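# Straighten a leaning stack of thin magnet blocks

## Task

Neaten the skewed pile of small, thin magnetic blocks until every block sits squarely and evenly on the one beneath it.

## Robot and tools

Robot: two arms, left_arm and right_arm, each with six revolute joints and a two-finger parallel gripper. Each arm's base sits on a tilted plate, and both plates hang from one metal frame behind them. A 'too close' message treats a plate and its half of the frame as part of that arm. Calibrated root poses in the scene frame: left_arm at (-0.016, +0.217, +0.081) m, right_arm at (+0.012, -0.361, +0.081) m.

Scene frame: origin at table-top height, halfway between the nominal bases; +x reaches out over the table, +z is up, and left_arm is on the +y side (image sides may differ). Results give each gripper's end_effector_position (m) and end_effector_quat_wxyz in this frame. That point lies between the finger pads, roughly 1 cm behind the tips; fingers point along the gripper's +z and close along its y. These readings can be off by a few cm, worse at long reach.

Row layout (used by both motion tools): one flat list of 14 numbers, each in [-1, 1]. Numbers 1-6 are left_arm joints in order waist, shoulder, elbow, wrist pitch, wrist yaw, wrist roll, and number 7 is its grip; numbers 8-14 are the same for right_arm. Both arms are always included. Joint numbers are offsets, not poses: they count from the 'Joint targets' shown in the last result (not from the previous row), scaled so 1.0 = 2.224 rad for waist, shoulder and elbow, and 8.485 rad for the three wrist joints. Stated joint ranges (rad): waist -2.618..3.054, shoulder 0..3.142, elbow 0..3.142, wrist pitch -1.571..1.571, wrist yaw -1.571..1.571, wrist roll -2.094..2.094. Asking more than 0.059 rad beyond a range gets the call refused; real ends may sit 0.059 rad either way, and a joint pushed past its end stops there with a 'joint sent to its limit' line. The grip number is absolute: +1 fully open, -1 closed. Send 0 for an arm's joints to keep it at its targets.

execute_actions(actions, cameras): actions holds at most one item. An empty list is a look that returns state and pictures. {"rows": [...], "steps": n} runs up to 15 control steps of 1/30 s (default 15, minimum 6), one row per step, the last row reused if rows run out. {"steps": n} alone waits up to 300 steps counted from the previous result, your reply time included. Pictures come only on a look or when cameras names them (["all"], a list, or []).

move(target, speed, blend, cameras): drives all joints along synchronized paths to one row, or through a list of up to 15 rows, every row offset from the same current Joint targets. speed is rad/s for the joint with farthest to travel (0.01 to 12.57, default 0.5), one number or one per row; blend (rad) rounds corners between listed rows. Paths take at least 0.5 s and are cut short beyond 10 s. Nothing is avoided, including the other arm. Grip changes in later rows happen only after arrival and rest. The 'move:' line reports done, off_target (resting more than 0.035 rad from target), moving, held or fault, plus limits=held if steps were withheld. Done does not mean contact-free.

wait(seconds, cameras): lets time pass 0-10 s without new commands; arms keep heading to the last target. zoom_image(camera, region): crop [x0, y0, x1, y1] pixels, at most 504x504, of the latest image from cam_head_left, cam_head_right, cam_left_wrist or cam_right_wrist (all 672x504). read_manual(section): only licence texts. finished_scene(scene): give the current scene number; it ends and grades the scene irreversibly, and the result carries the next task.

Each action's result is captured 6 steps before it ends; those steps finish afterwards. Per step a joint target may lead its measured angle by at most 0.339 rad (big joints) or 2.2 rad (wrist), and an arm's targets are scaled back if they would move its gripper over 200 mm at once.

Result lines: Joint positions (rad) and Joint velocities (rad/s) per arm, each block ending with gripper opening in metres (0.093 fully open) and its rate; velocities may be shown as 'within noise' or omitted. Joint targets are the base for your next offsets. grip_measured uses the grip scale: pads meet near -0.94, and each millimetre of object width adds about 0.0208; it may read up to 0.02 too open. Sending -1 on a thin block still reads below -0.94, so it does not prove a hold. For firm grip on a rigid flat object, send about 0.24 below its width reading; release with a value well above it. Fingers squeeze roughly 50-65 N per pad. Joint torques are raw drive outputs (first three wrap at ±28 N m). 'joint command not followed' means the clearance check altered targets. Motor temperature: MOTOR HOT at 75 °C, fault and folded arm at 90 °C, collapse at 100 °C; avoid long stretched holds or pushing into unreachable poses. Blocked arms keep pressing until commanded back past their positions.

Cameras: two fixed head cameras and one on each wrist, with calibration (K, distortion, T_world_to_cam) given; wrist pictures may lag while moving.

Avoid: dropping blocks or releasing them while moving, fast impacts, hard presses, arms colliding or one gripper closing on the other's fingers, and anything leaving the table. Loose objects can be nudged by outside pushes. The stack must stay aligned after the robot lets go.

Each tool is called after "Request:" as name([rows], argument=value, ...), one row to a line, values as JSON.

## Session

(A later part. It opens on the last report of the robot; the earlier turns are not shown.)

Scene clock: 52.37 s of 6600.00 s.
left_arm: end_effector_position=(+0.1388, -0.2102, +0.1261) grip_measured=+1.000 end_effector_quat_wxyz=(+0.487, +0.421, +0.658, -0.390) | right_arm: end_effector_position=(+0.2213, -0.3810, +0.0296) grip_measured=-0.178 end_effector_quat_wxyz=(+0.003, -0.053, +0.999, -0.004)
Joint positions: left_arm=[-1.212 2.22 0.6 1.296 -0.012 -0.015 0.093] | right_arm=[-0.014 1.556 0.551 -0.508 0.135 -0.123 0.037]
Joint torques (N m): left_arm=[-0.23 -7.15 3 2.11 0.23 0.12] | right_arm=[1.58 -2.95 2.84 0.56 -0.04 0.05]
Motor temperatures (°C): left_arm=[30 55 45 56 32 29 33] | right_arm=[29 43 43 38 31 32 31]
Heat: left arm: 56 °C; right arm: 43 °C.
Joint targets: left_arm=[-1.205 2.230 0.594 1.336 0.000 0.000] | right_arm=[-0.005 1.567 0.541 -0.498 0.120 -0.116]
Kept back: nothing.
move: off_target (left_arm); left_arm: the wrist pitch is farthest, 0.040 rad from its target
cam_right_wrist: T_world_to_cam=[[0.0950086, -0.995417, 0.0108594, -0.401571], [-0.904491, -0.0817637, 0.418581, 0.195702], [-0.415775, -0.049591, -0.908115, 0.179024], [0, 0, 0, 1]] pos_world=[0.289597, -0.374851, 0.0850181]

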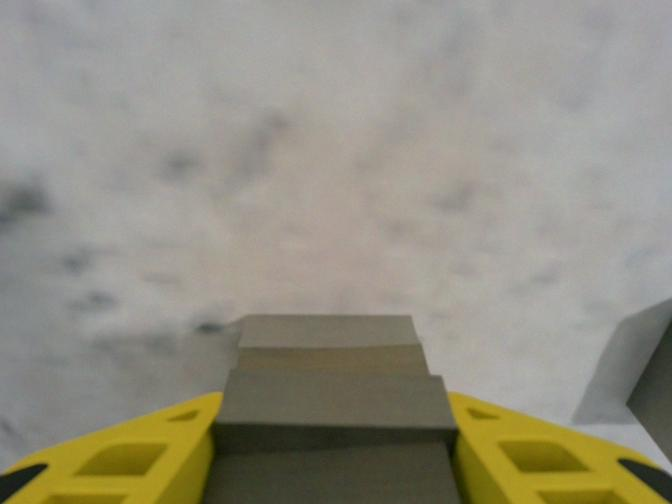

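Request:
zoom_image(camera="cam_right_wrist", region=[200, 300, 340, 450])

Request:
zoom_image(camera="cam_right_wrist", region=[330, 300, 470, 450])

Request:
zoom_image(camera="cam_left_wrist", region=[280, 200, 400, 310])

Scaled by 3.360 (camera's finer frame: 960x720).

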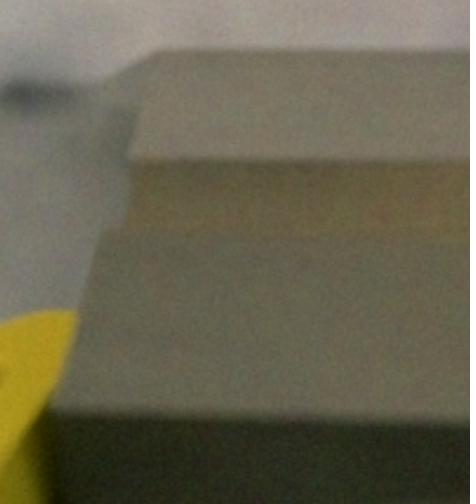

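Scaled by 3.360 (camera's finer frame: 960x720).

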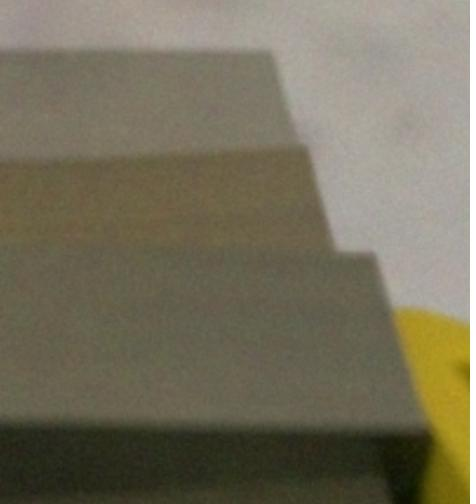

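This scene's latest camera images include none from cam_left_wrist. They are from: cam_right_wrist. cam_left_wrist's image comes with the result of a call that names it in "cameras".

Request:
move([
  [0,0,0,0,0,0,1,0,0,0,0,0,0,0.0],
  [0,0,0,0,0,0,1,0,0,0,0,0,0,0.4],
  [0,0,0,0,0,0,1,0.0238,-0.1205,0.1097,-0.0588,0,0,0.4],
  [0,0,0,0,0,0,1,0.0238,-0.1205,0.1097,-0.0588,0,0.1855,0.4],
], speed=[0.3,0.3,0.3,1.0], cameras=["cam_right_wrist","cam_left_wrist"])

Request:
zoom_image(camera="cam_left_wrist", region=[280, 170, 400, 310])

Request:
zoom_image(camera="cam_right_wrist", region=[180, 160, 500, 400])

Scene clock: 60.70 s of 6600.00 s.
left_arm: end_effector_position=(+0.1388, -0.2102, +0.1261) grip_measured=+1.000 end_effector_quat_wxyz=(+0.487, +0.421, +0.658, -0.390) | right_arm: end_effector_position=(+0.2193, -0.3797, +0.1185) grip_measured=+0.398 end_effector_quat_wxyz=(+0.000, +0.649, +0.761, +0.003)
Joint positions: left_arm=[-1.212 2.22 0.6 1.296 -0.012 -0.015 0.093] | right_arm=[0.039 1.314 0.76 -0.969 0.125 1.448 0.064]
Joint torques (N m): left_arm=[-0.23 -7.15 2.97 2.12 0.23 0.13] | right_arm=[1.4 -4.42 6.65 0.04 0.09 0.11]
Motor temperatures (°C): left_arm=[30 55 45 56 31 29 33] | right_arm=[29 43 44 37 31 32 31]
Heat: left arm: 56 °C; right arm: 44 °C.
Joint targets: left_arm=[-1.205 2.230 0.594 1.336 0.000 0.000] | right_arm=[0.048 1.299 0.785 -0.997 0.120 1.459]
Kept back: nothing.
move: off_target (left_arm); left_arm: the wrist pitch is farthest, 0.040 rad from its target
cam_left_wrist: T_world_to_cam=[[-0.934641, -0.327194, 0.139248, 0.0400514], [-0.300415, 0.517038, -0.801513, 0.293609], [0.190254, -0.790959, -0.581539, -0.0357268], [0, 0, 0, 1]] pos_world=[0.132436, -0.166961, 0.208978]
cam_right_wrist: T_world_to_cam=[[-0.988991, -0.147967, -0.00131511, 0.159914], [-0.134378, 0.894372, 0.426664, 0.357604], [-0.0619559, 0.422143, -0.904409, 0.360215], [0, 0, 0, 1]] pos_world=[0.228526, -0.448231, 0.173415]
Images, in order (width x height): cam_left_wrist 672x504, cam_right_wrist 672x504.

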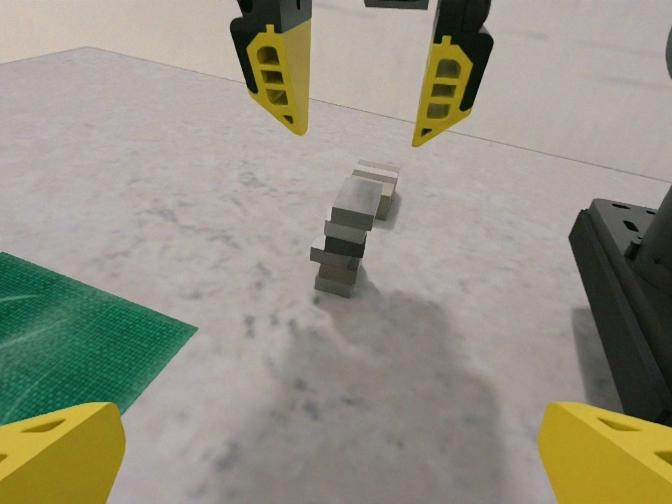

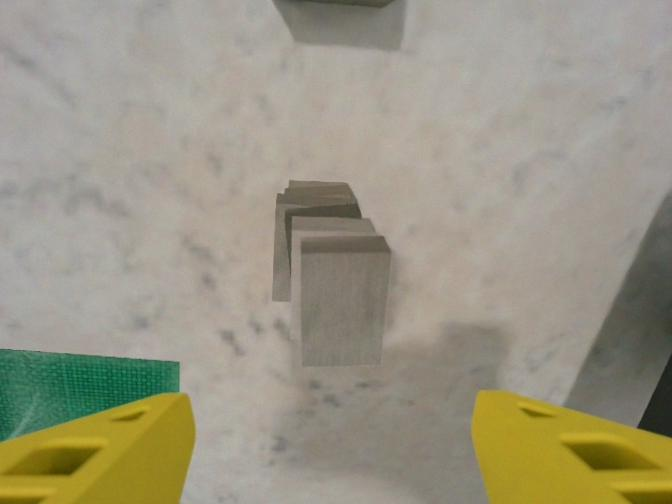

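Scaled by 3.600 (camera's finer frame: 960x720).

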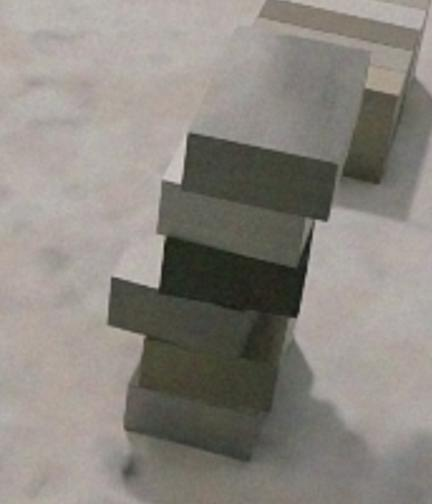

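Scaled by 1.575 (camera's finer frame: 960x720).

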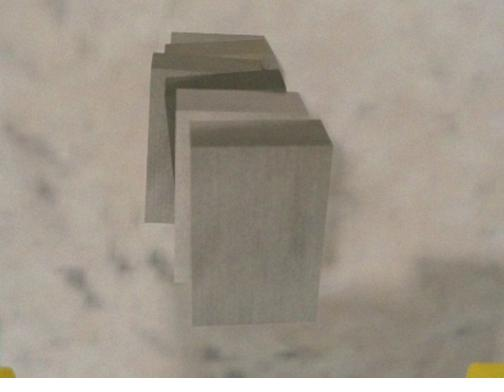

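Request:
move(target=[0,0,0,0,0,0,1,-0.0292,0.0940,-0.0962,0.0482,0,0,0.4], speed=0.3, cameras=["cam_right_wrist","cam_left_wrist"])

Request:
zoom_image(camera="cam_right_wrist", region=[180, 254, 500, 504])

Request:
zoom_image(camera="cam_left_wrist", region=[260, 120, 420, 310])

Scene clock: 63.37 s of 6600.00 s.
left_arm: end_effector_position=(+0.1388, -0.2102, +0.1261) grip_measured=+1.000 end_effector_quat_wxyz=(+0.487, +0.421, +0.658, -0.390) | right_arm: end_effector_position=(+0.2207, -0.3800, +0.0454) grip_measured=+0.398 end_effector_quat_wxyz=(+0.000, +0.667, +0.745, +0.002)
Joint positions: left_arm=[-1.212 2.22 0.6 1.296 -0.012 -0.015 0.093] | right_arm=[-0.008 1.498 0.58 -0.598 0.125 1.449 0.064]
Joint torques (N m): left_arm=[-0.24 -7.23 2.92 2.11 0.21 0.14] | right_arm=[-0.21 -2.88 3.23 0.52 0.15 0.05]
Motor temperatures (°C): left_arm=[30 55 45 57 31 29 33] | right_arm=[29 43 44 37 31 31 31]
Heat: left arm: 57 °C; right arm: 44 °C.
Joint targets: left_arm=[-1.205 2.230 0.594 1.335 0.000 0.000] | right_arm=[-0.017 1.508 0.571 -0.588 0.120 1.458]
Kept back: nothing.
move: off_target (left_arm); left_arm: the wrist pitch is farthest, 0.040 rad from its target
cam_left_wrist: T_world_to_cam=[[-0.934641, -0.327194, 0.139248, 0.0400514], [-0.300415, 0.517038, -0.801513, 0.293609], [0.190254, -0.790959, -0.581539, -0.0357268], [0, 0, 0, 1]] pos_world=[0.132436, -0.166961, 0.208978]
cam_right_wrist: T_world_to_cam=[[-0.995005, -0.0998184, -0.00150205, 0.180797], [-0.090977, 0.900472, 0.425292, 0.382021], [-0.0410994, 0.423304, -0.905055, 0.290162], [0, 0, 0, 1]] pos_world=[0.226575, -0.44878, 0.100414]
Images, in order (width x height): cam_left_wrist 672x504, cam_right_wrist 672x504.

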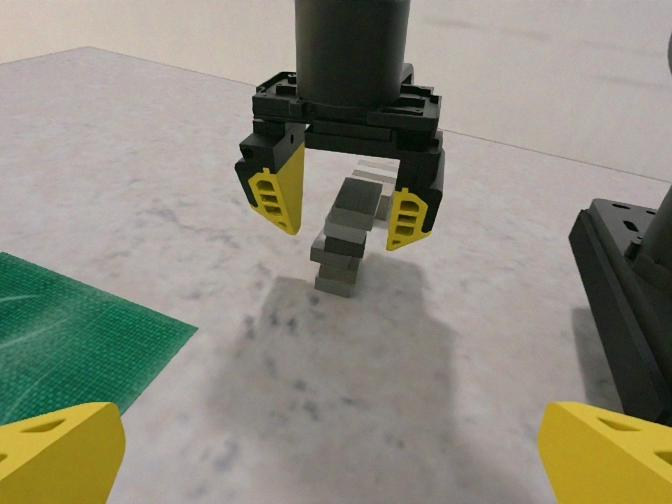

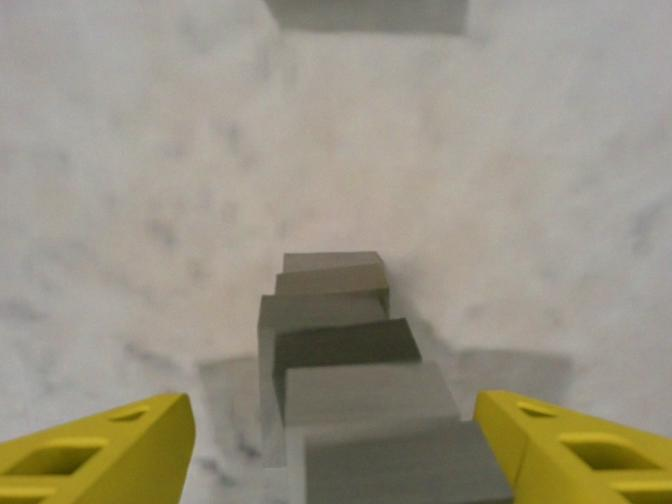

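Scaled by 1.575 (camera's finer frame: 960x720).

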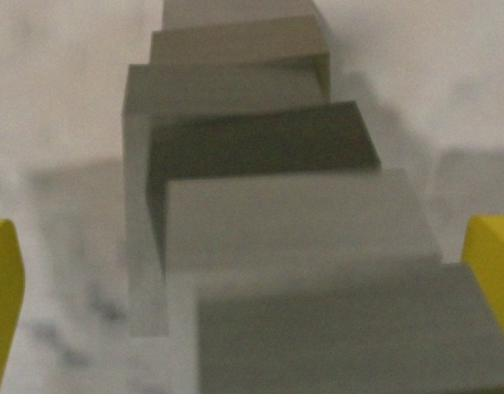

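Scaled by 2.653 (camera's finer frame: 960x720).

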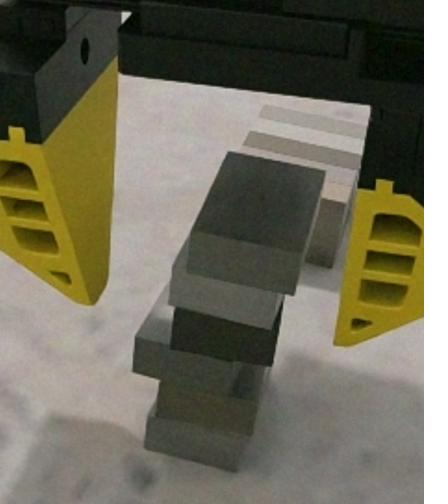

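Request:
zoom_image(camera="cam_right_wrist", region=[250, 230, 410, 350])

Request:
zoom_image(camera="cam_right_wrist", region=[130, 370, 540, 504])

Scaled by 3.150 (camera's finer frame: 960x720).

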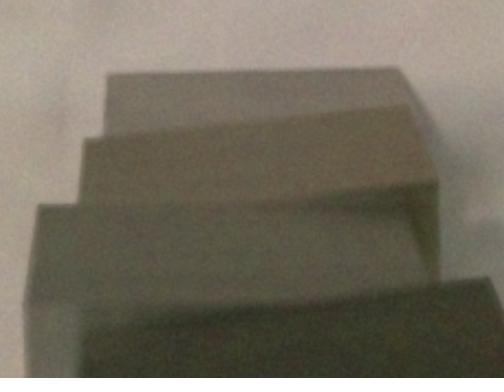

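Scaled by 1.229 (camera's finer frame: 960x720).

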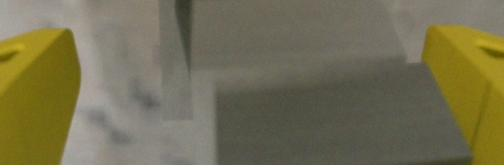

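Request:
move([
  [0,0,0,0,0,0,1,-0.0022,0.0277,-0.0115,0.0106,0,-0.0034,0.4],
  [0,0,0,0,0,0,1,-0.0022,0.0277,-0.0115,0.0106,0,-0.0034,0.2],
  [0,0,0,0,0,0,1,-0.0022,0.0277,-0.0115,0.0106,0,-0.0034,0.05],
  [0,0,0,0,0,0,1,-0.0022,0.0277,-0.0115,0.0106,0,-0.0034,-0.05],
  [0,0,0,0,0,0,1,-0.0022,0.0277,-0.0115,0.0106,0,-0.0034,-0.12],
], speed=0.1, cameras=["cam_right_wrist","cam_left_wrist"])

Request:
zoom_image(camera="cam_right_wrist", region=[180, 270, 500, 504])

Request:
zoom_image(camera="cam_left_wrist", region=[260, 120, 420, 310])

Scene clock: 67.97 s of 6600.00 s.
left_arm: end_effector_position=(+0.1388, -0.2102, +0.1262) grip_measured=+1.000 end_effector_quat_wxyz=(+0.488, +0.421, +0.658, -0.390) | right_arm: end_effector_position=(+0.2224, -0.3789, +0.0297) grip_measured=-0.118 end_effector_quat_wxyz=(+0.002, +0.663, +0.748, +0.004)
Joint positions: left_arm=[-1.212 2.22 0.6 1.296 -0.012 -0.015 0.093] | right_arm=[-0.013 1.558 0.554 -0.508 0.124 1.435 0.04]
Joint torques (N m): left_arm=[-0.17 -7.17 2.99 2.12 0.23 0.13] | right_arm=[-0.24 -3 2.92 0.51 0.15 -0.09]
Motor temperatures (°C): left_arm=[30 55 44 57 31 29 33] | right_arm=[29 43 43 37 31 31 31]
Heat: left arm: 57 °C; right arm: 43 °C.
Joint targets: left_arm=[-1.205 2.230 0.594 1.336 0.000 0.000] | right_arm=[-0.022 1.569 0.545 -0.498 0.120 1.430]
Kept back: nothing.
move: off_target (left_arm); left_arm: the wrist pitch is farthest, 0.039 rad from its target
cam_left_wrist: T_world_to_cam=[[-0.934654, -0.327164, 0.139228, 0.0400483], [-0.300311, 0.516754, -0.801735, 0.293674], [0.190353, -0.791157, -0.581237, -0.0357776], [0, 0, 0, 1]] pos_world=[0.132435, -0.16696, 0.209077]
cam_right_wrist: T_world_to_cam=[[-0.993999, -0.109263, -0.00517762, 0.178836], [-0.101079, 0.899396, 0.425288, 0.389648], [-0.0418115, 0.423259, -0.905043, 0.275674], [0, 0, 0, 1]] pos_world=[0.228675, -0.447589, 0.0847098]
Images, in order (width x height): cam_left_wrist 672x504, cam_right_wrist 672x504.

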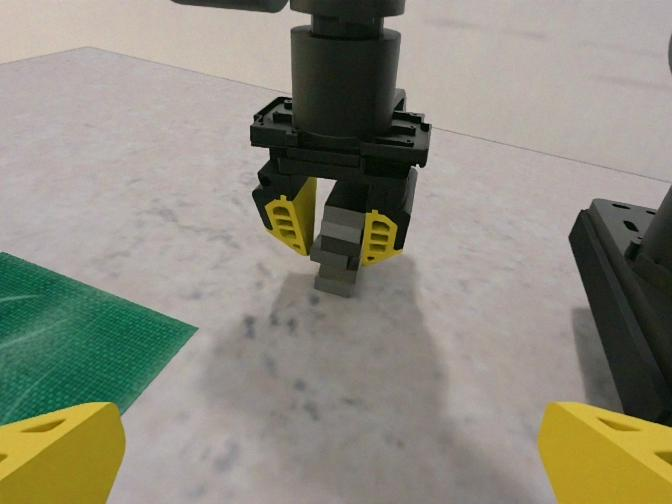

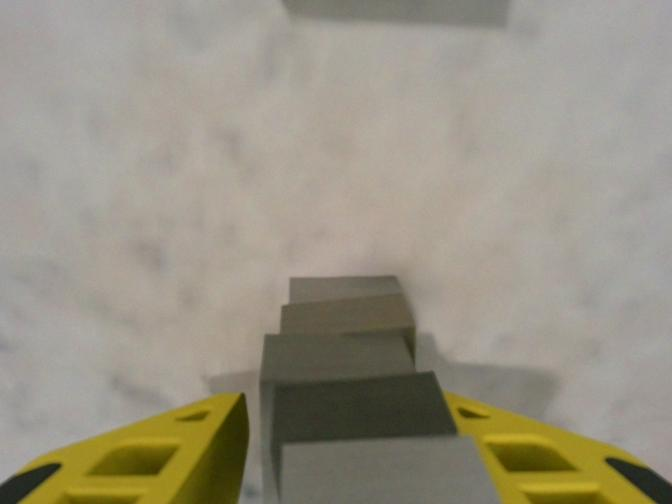

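Scaled by 1.575 (camera's finer frame: 960x720).

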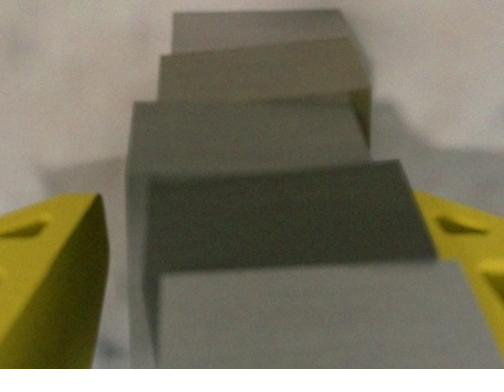

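Scaled by 2.653 (camera's finer frame: 960x720).

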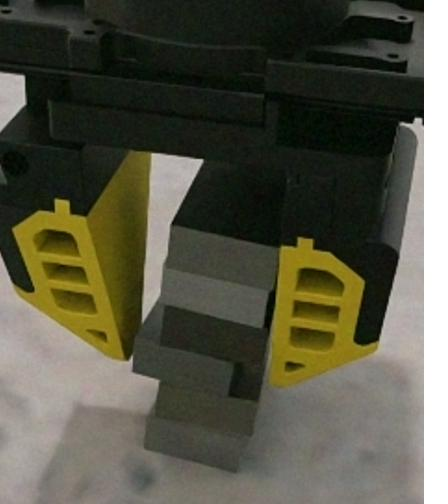

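Request:
zoom_image(camera="cam_right_wrist", region=[200, 260, 340, 504])

Request:
zoom_image(camera="cam_right_wrist", region=[340, 260, 480, 504])

Request:
zoom_image(camera="cam_left_wrist", region=[290, 200, 400, 310])

Scaled by 2.066 (camera's finer frame: 960x720).

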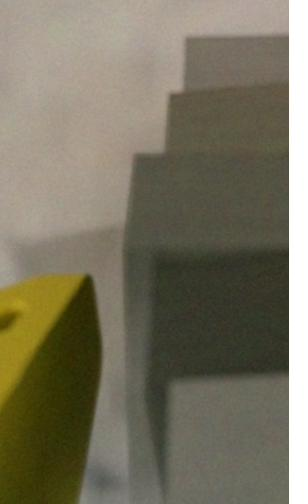

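Scaled by 2.066 (camera's finer frame: 960x720).

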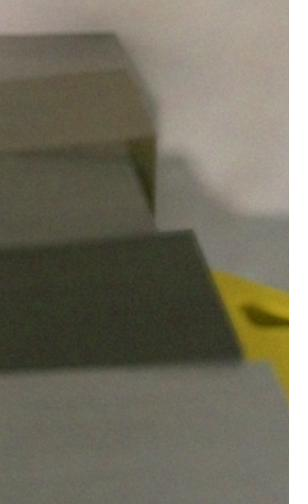

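Scaled by 4.582 (camera's finer frame: 960x720).

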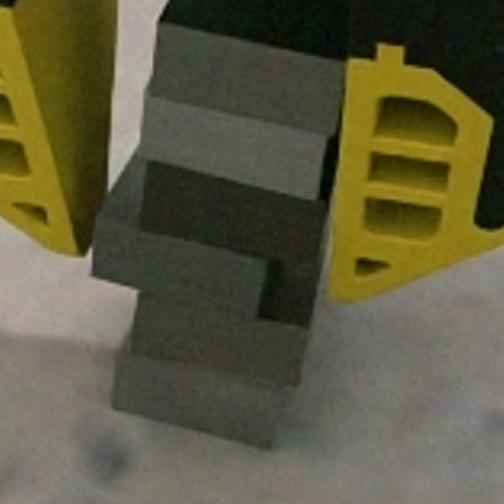

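Request:
move(target=[0,0,0,0,0,0,1,0,-0.0135,-0.004,0,0,0,-0.12], speed=0.1, cameras=["cam_right_wrist","cam_left_wrist"])

Request:
zoom_image(camera="cam_right_wrist", region=[200, 260, 480, 504])

Request:
zoom_image(camera="cam_left_wrist", region=[290, 200, 400, 310])

Scene clock: 70.33 s of 6600.00 s.
left_arm: end_effector_position=(+0.1388, -0.2102, +0.1262) grip_measured=+1.000 end_effector_quat_wxyz=(+0.488, +0.421, +0.658, -0.390) | right_arm: end_effector_position=(+0.2194, -0.3787, +0.0285) grip_measured=-0.118 end_effector_quat_wxyz=(-0.001, +0.663, +0.749, +0.001)
Joint positions: left_arm=[-1.212 2.22 0.6 1.296 -0.012 -0.015 0.093] | right_arm=[-0.013 1.558 0.546 -0.507 0.124 1.435 0.04]
Joint torques (N m): left_arm=[-0.17 -7.17 3.06 2.1 0.21 0.11] | right_arm=[-0.17 -5.34 2.71 0.49 0.13 -0.05]
Motor temperatures (°C): left_arm=[30 55 44 57 31 29 33] | right_arm=[29 43 43 37 31 31 31]
Heat: left arm: 57 °C; right arm: 43 °C.
Joint targets: left_arm=[-1.205 2.230 0.594 1.336 0.000 0.000] | right_arm=[-0.022 1.539 0.536 -0.498 0.120 1.430]
Kept back: nothing.
move: off_target (left_arm); left_arm: the wrist pitch is farthest, 0.040 rad from its target
cam_left_wrist: T_world_to_cam=[[-0.934654, -0.327164, 0.139228, 0.0400483], [-0.300311, 0.516754, -0.801735, 0.293674], [0.190353, -0.791157, -0.581237, -0.0357776], [0, 0, 0, 1]] pos_world=[0.132435, -0.16696, 0.209077]
cam_right_wrist: T_world_to_cam=[[-0.993917, -0.11012, 0.00154331, 0.175385], [-0.0989691, 0.899244, 0.426105, 0.38915], [-0.0483105, 0.423361, -0.904672, 0.275799], [0, 0, 0, 1]] pos_world=[0.226156, -0.44739, 0.0834177]
Images, in order (width x height): cam_left_wrist 672x504, cam_right_wrist 672x504.

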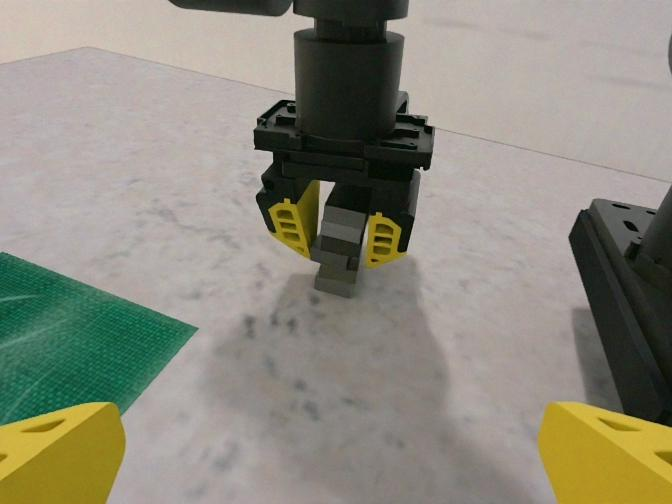

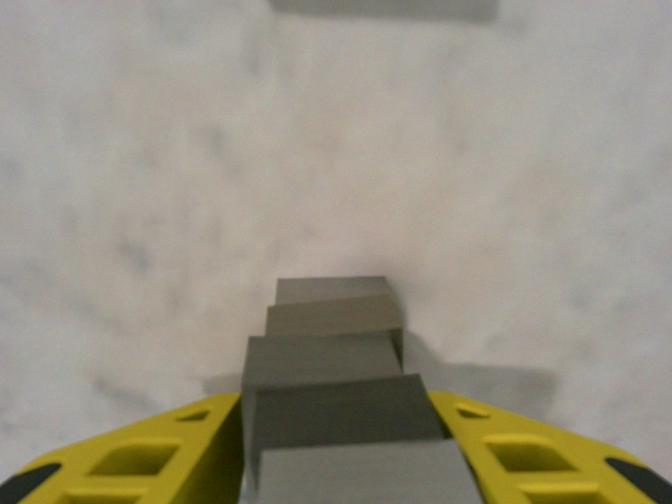

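Scaled by 1.800 (camera's finer frame: 960x720).

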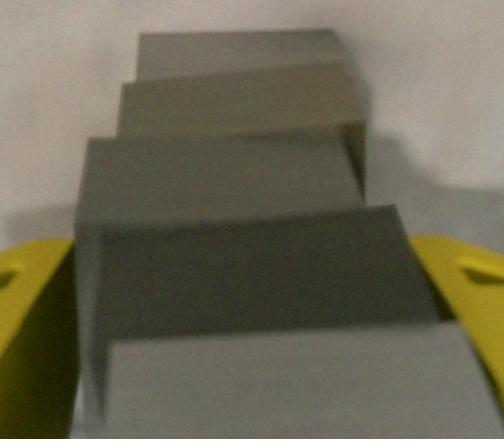

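Scaled by 4.582 (camera's finer frame: 960x720).

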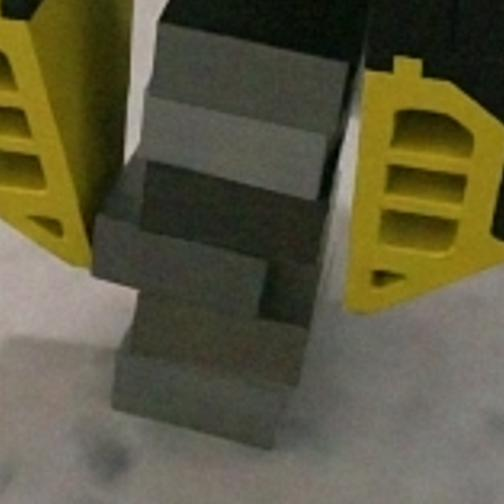

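Request:
move([
  [0,0,0,0,0,0,1,0,0,0,0,0,0,-0.15],
  [0,0,0,0,0,0,1,0,0,0,0,0,0,-0.18],
  [0,0,0,0,0,0,1,0,0,0,0,0,0,-0.21],
  [0,0,0,0,0,0,1,0,0,0,0,0,0,-0.24],
  [0,0,0,0,0,0,1,0,0,0,0,0,0,-0.27],
  [0,0,0,0,0,0,1,0,0,0,0,0,0,-0.3],
], speed=0.1, cameras=["cam_right_wrist","cam_left_wrist"])

Request:
zoom_image(camera="cam_right_wrist", region=[200, 260, 480, 504])

Request:
zoom_image(camera="cam_left_wrist", region=[290, 200, 400, 310])

Scene clock: 74.33 s of 6600.00 s.
left_arm: end_effector_position=(+0.1388, -0.2102, +0.1262) grip_measured=+1.000 end_effector_quat_wxyz=(+0.488, +0.421, +0.658, -0.390) | right_arm: end_effector_position=(+0.2203, -0.3784, +0.0285) grip_measured=-0.297 end_effector_quat_wxyz=(+0.000, +0.663, +0.749, +0.003)
Joint positions: left_arm=[-1.212 2.22 0.6 1.296 -0.012 -0.015 0.093] | right_arm=[-0.013 1.558 0.546 -0.503 0.122 1.434 0.031]
Joint torques (N m): left_arm=[-0.16 -7.15 3.03 2.12 0.21 0.11] | right_arm=[-0.21 -5.45 2.61 0.44 0.13 -0.06]
Motor temperatures (°C): left_arm=[30 55 44 57 31 29 33] | right_arm=[29 43 43 37 31 31 31]
Heat: left arm: 57 °C; right arm: 43 °C.
Joint targets: left_arm=[-1.205 2.230 0.594 1.336 0.000 0.000] | right_arm=[-0.022 1.539 0.536 -0.498 0.120 1.430]
Kept back: nothing.
move: off_target (left_arm); left_arm: the wrist pitch is farthest, 0.040 rad from its target
cam_left_wrist: T_world_to_cam=[[-0.934654, -0.327164, 0.139228, 0.0400483], [-0.300311, 0.516754, -0.801735, 0.293674], [0.190353, -0.791157, -0.581237, -0.0357776], [0, 0, 0, 1]] pos_world=[0.132435, -0.16696, 0.209077]
cam_right_wrist: T_world_to_cam=[[-0.99393, -0.109986, -0.00239694, 0.176505], [-0.100472, 0.898649, 0.427008, 0.389081], [-0.0448109, 0.424657, -0.904245, 0.275404], [0, 0, 0, 1]] pos_world=[0.226866, -0.447186, 0.0833148]
Images, in order (width x height): cam_left_wrist 672x504, cam_right_wrist 672x504.

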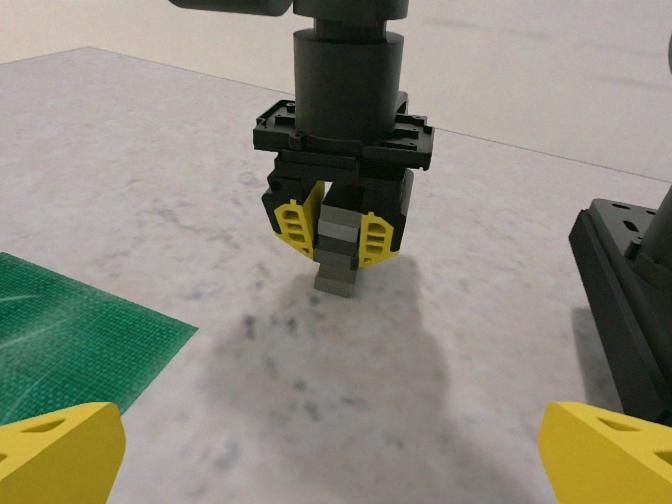

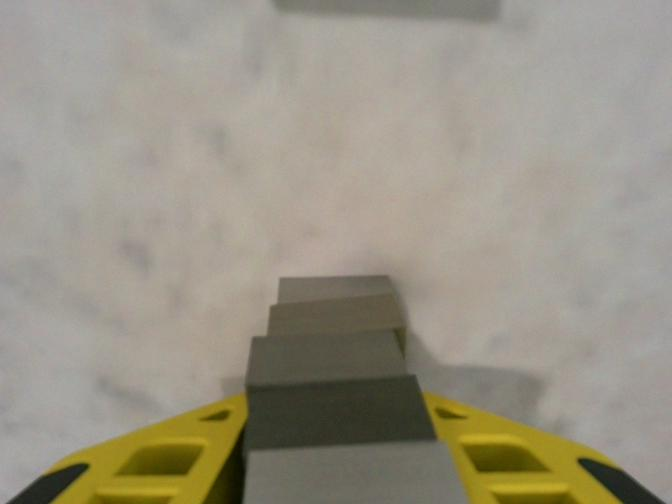

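Scaled by 1.800 (camera's finer frame: 960x720).

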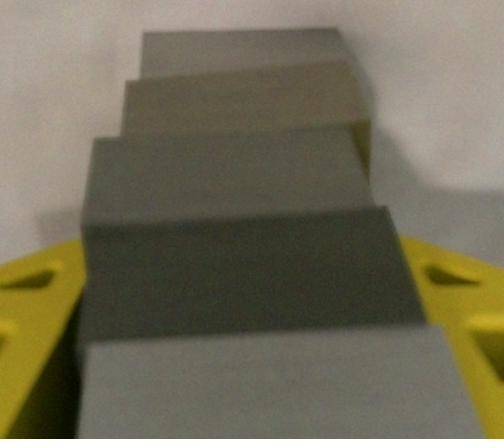

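Scaled by 4.582 (camera's finer frame: 960x720).

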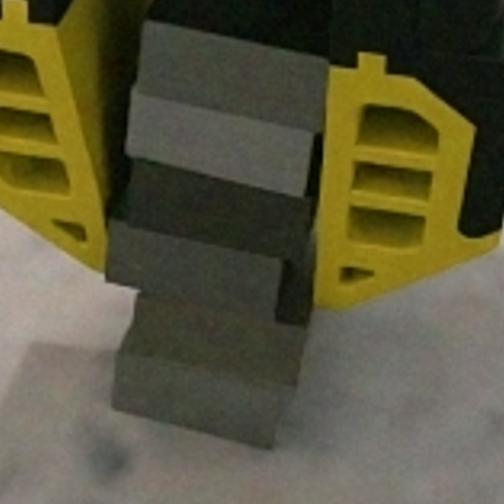

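Request:
move([
  [0,0,0,0,0,0,1,0,0,0,0,0,0,-0.33],
  [0,0,0,0,0,0,1,0,0,0,0,0,0,-0.36],
  [0,0,0,0,0,0,1,0,0,0,0,0,0,-0.39],
  [0,0,0,0,0,0,1,0,0,0,0,0,0,-0.41],
  [0,0,0,0,0,0,1,0,0,0,0,0,0,-0.43],
  [0,0,0,0,0,0,1,0,0,0,0,0,0,-0.45],
], speed=0.1, cameras=["cam_right_wrist","cam_left_wrist"])

Request:
zoom_image(camera="cam_right_wrist", region=[200, 260, 480, 504])

Request:
zoom_image(camera="cam_left_wrist", region=[290, 200, 400, 310])

Scene clock: 77.70 s of 6600.00 s.
left_arm: end_effector_position=(+0.1388, -0.2102, +0.1262) grip_measured=+1.000 end_effector_quat_wxyz=(+0.488, +0.421, +0.658, -0.390) | right_arm: end_effector_position=(+0.2196, -0.3783, +0.0283) grip_measured=-0.448 end_effector_quat_wxyz=(-0.001, +0.663, +0.749, +0.003)
Joint positions: left_arm=[-1.212 2.22 0.6 1.296 -0.012 -0.015 0.093] | right_arm=[-0.013 1.558 0.546 -0.505 0.122 1.433 0.024]
Joint torques (N m): left_arm=[-0.25 -7.1 3.04 2.09 0.22 0.1] | right_arm=[-0.12 -5.52 2.82 0.46 0.11 -0.07]
Motor temperatures (°C): left_arm=[30 55 44 57 31 29 33] | right_arm=[29 43 43 37 31 31 31]
Heat: left arm: 57 °C; right arm: 43 °C.
Joint targets: left_arm=[-1.205 2.230 0.594 1.336 0.000 0.000] | right_arm=[-0.022 1.539 0.537 -0.498 0.120 1.430]
Kept back: nothing.
move: off_target (left_arm); left_arm: the wrist pitch is farthest, 0.040 rad from its target
cam_left_wrist: T_world_to_cam=[[-0.934654, -0.327164, 0.139228, 0.0400483], [-0.300311, 0.516754, -0.801735, 0.293674], [0.190353, -0.791157, -0.581237, -0.0357776], [0, 0, 0, 1]] pos_world=[0.132435, -0.16696, 0.209077]
cam_right_wrist: T_world_to_cam=[[-0.993814, -0.111055, -0.000193994, 0.175313], [-0.100473, 0.89837, 0.427595, 0.388941], [-0.0473125, 0.424969, -0.90397, 0.275886], [0, 0, 0, 1]] pos_world=[0.226359, -0.447186, 0.0831178]
Images, in order (width x height): cam_left_wrist 672x504, cam_right_wrist 672x504.

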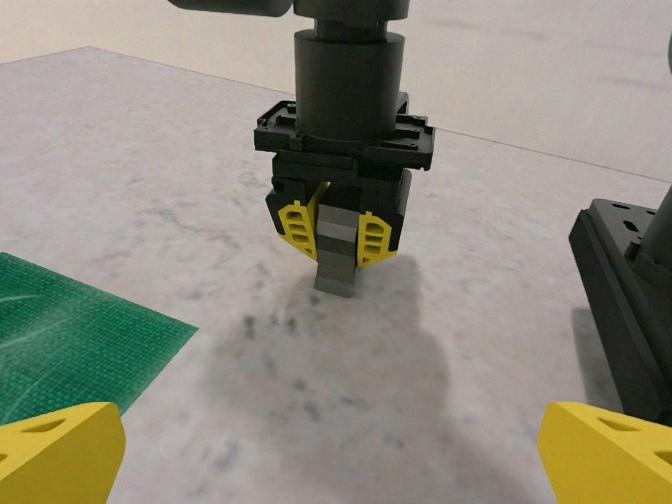

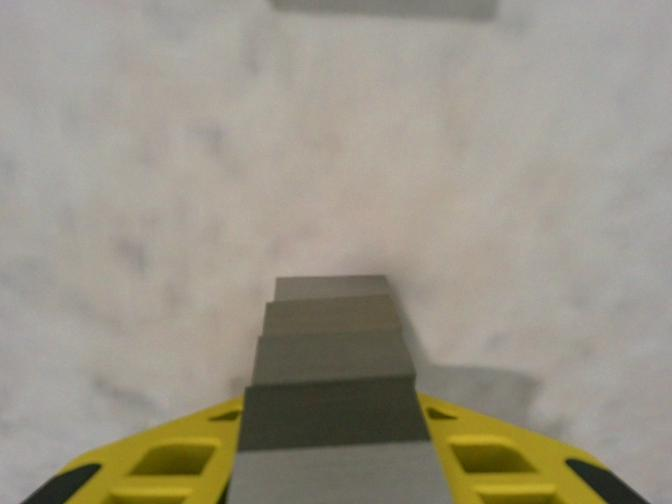

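Scaled by 1.800 (camera's finer frame: 960x720).

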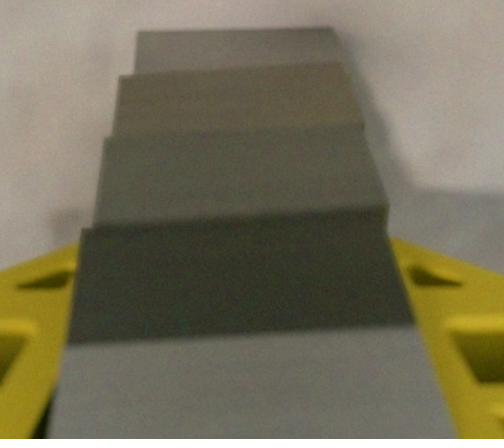

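Scaled by 4.582 (camera's finer frame: 960x720).

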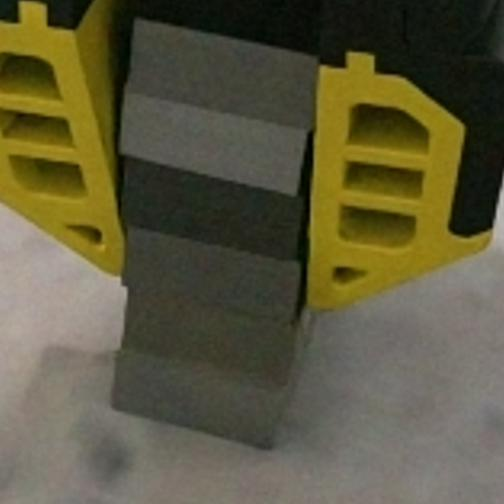

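Request:
move([
  [0,0,0,0,0,0,1,0,0,0,0,0,0,-0.47],
  [0,0,0,0,0,0,1,0,0,0,0,0,0,-0.49],
  [0,0,0,0,0,0,1,0,0,0,0,0,0,-0.52],
  [0,0,0,0,0,0,1,0,0,0,0,0,0,-0.56],
  [0,0,0,0,0,0,1,0,0,0,0,0,0,-0.62],
], speed=0.1, cameras=["cam_right_wrist","cam_left_wrist"])

Request:
zoom_image(camera="cam_right_wrist", region=[200, 260, 480, 504])

Request:
zoom_image(camera="cam_left_wrist", region=[290, 200, 400, 310])

Scene clock: 80.53 s of 6600.00 s.
left_arm: end_effector_position=(+0.1388, -0.2102, +0.1262) grip_measured=+1.000 end_effector_quat_wxyz=(+0.488, +0.421, +0.658, -0.390) | right_arm: end_effector_position=(+0.2196, -0.3783, +0.0283) grip_measured=-0.509 end_effector_quat_wxyz=(-0.001, +0.663, +0.749, +0.003)
Joint positions: left_arm=[-1.212 2.22 0.6 1.296 -0.012 -0.015 0.093] | right_arm=[-0.013 1.558 0.546 -0.505 0.122 1.433 0.021]
Joint torques (N m): left_arm=[-0.24 -7.25 3.06 2.11 0.22 0.14] | right_arm=[-0.35 -5.39 2.74 0.46 0.11 -0.04]
Motor temperatures (°C): left_arm=[30 55 44 58 31 29 33] | right_arm=[29 44 43 37 31 31 31]
Heat: left arm: 58 °C; right arm: 44 °C.
Joint targets: left_arm=[-1.205 2.230 0.594 1.336 0.000 0.000] | right_arm=[-0.022 1.539 0.537 -0.498 0.120 1.430]
Kept back: nothing.
move: off_target (left_arm); left_arm: the wrist pitch is farthest, 0.040 rad from its target
cam_left_wrist: T_world_to_cam=[[-0.934654, -0.327164, 0.139228, 0.0400483], [-0.300311, 0.516754, -0.801735, 0.293674], [0.190353, -0.791157, -0.581237, -0.0357776], [0, 0, 0, 1]] pos_world=[0.132435, -0.16696, 0.209077]
cam_right_wrist: T_world_to_cam=[[-0.993814, -0.111055, -0.000193994, 0.175313], [-0.100473, 0.89837, 0.427595, 0.388941], [-0.0473125, 0.424969, -0.90397, 0.275886], [0, 0, 0, 1]] pos_world=[0.226359, -0.447186, 0.0831178]
Images, in order (width x height): cam_left_wrist 672x504, cam_right_wrist 672x504.

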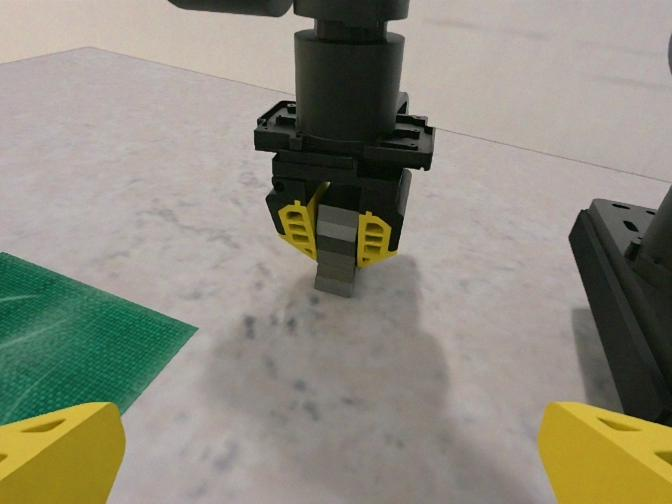

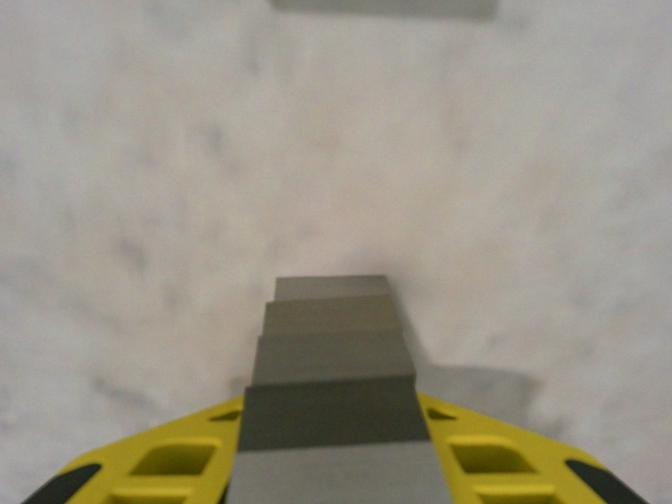

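Scaled by 1.800 (camera's finer frame: 960x720).

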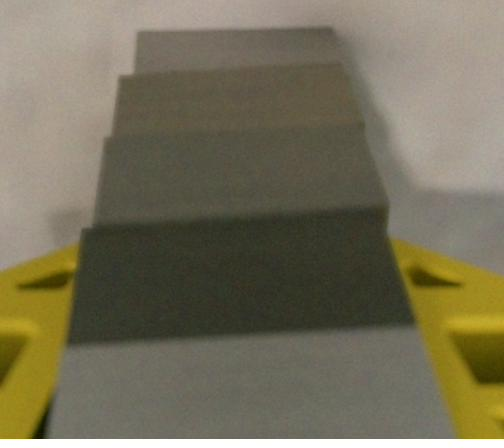

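Scaled by 4.582 (camera's finer frame: 960x720).

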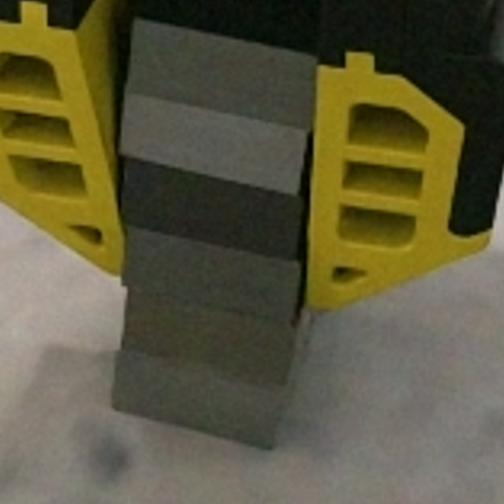

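Request:
zoom_image(camera="cam_left_wrist", region=[308, 200, 368, 250])

Request:
zoom_image(camera="cam_left_wrist", region=[308, 250, 368, 300])

Scaled by 8.400 (camera's finer frame: 960x720).

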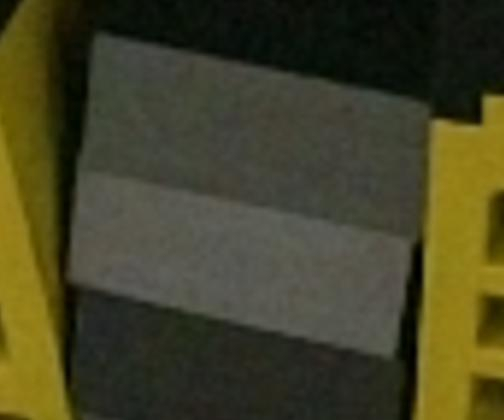

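Scaled by 8.400 (camera's finer frame: 960x720).

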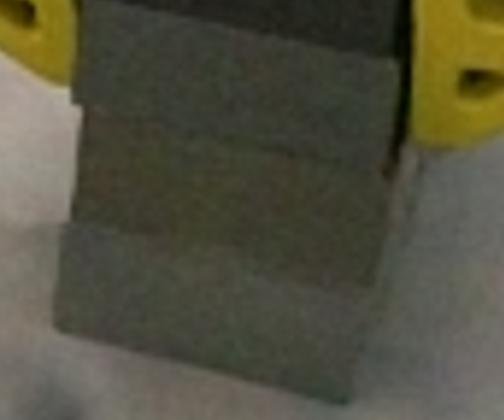

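Request:
move([
  [0,0,0,0,0,0,1,0,0,0,0,0,0,-0.45],
  [0,0,0,0,0,0,1,0,0,0,0,0,0,-0.3],
  [0,0,0,0,0,0,1,0,0,0,0,0,0,0.0],
  [0,0,0,0,0,0,1,0,-0.0310,0.0283,-0.0179,0,0,0.0],
  [0,0,0,0,0,0,1,0,-0.0009,-0.0139,0.0042,0,0,0.0],
], speed=0.12, cameras=["cam_right_wrist","cam_left_wrist"])

Request:
zoom_image(camera="cam_right_wrist", region=[180, 250, 480, 504])

Request:
zoom_image(camera="cam_left_wrist", region=[290, 200, 400, 310])

Scene clock: 90.53 s of 6600.00 s.
left_arm: end_effector_position=(+0.1388, -0.2103, +0.1262) grip_measured=+1.000 end_effector_quat_wxyz=(+0.487, +0.421, +0.658, -0.391) | right_arm: end_effector_position=(+0.2195, -0.3784, +0.0289) grip_measured=-0.002 end_effector_quat_wxyz=(+0.011, +0.664, +0.747, +0.013)
Joint positions: left_arm=[-1.212 2.22 0.6 1.296 -0.012 -0.015 0.093] | right_arm=[-0.013 1.527 0.515 -0.473 0.122 1.433 0.045]
Joint torques (N m): left_arm=[-0.18 -7.12 2.93 2.1 0.24 0.14] | right_arm=[-0.25 -2.65 2.8 0.57 0.13 -0.06]
Motor temperatures (°C): left_arm=[30 55 44 58 31 29 33] | right_arm=[29 44 42 36 31 31 31]
Heat: left arm: 58 °C; right arm: 44 °C.
Joint targets: left_arm=[-1.205 2.230 0.594 1.336 0.000 0.000] | right_arm=[-0.022 1.537 0.505 -0.462 0.120 1.430]
Kept back: nothing.
move: off_target (left_arm); left_arm: the wrist pitch is farthest, 0.040 rad from its target
cam_left_wrist: T_world_to_cam=[[-0.934751, -0.326852, 0.139313, 0.0400958], [-0.300205, 0.516825, -0.801728, 0.29367], [0.190046, -0.791239, -0.581226, -0.0357529], [0, 0, 0, 1]] pos_world=[0.132436, -0.16696, 0.209078]
cam_right_wrist: T_world_to_cam=[[-0.993731, -0.106855, -0.0328726, 0.177621], [-0.110687, 0.899026, 0.423675, 0.39129], [-0.0157186, 0.424658, -0.905217, 0.269352], [0, 0, 0, 1]] pos_world=[0.224052, -0.447183, 0.0838812]
Images, in order (width x height): cam_left_wrist 672x504, cam_right_wrist 672x504.

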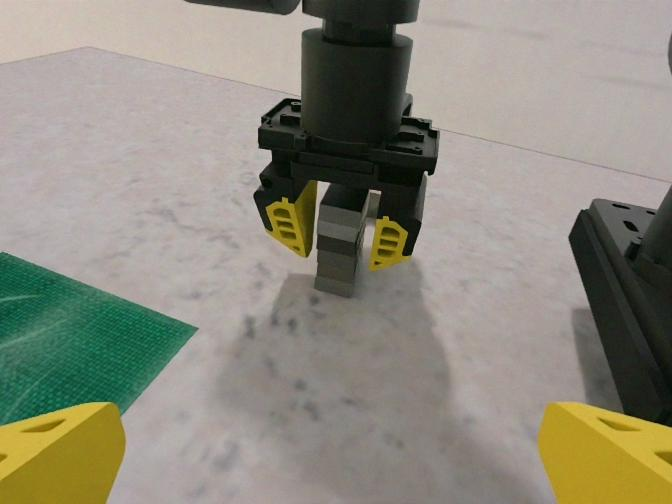

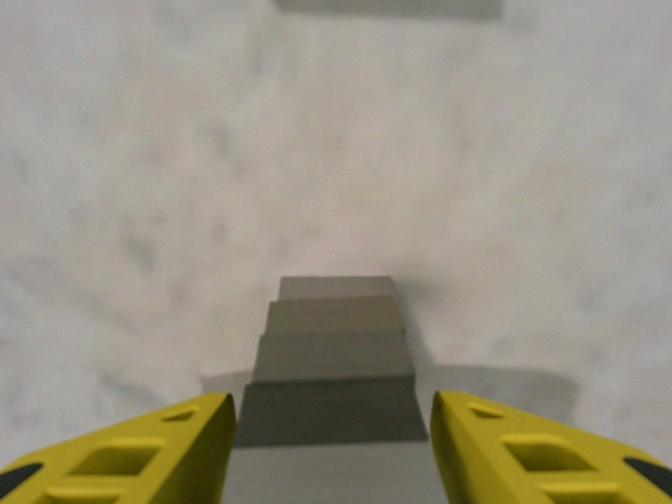

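Scaled by 1.680 (camera's finer frame: 960x720).

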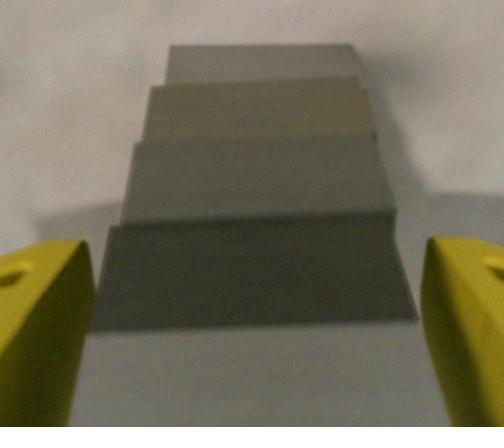

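Scaled by 4.582 (camera's finer frame: 960x720).

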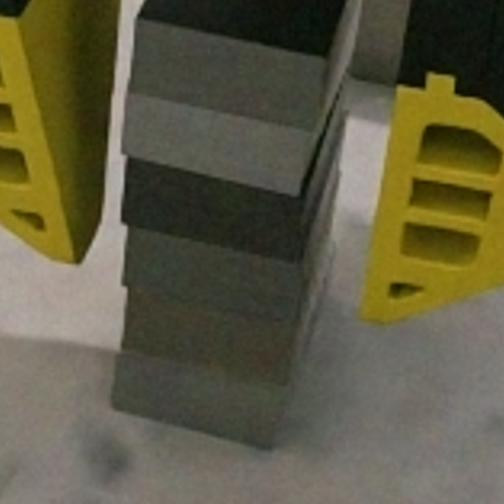

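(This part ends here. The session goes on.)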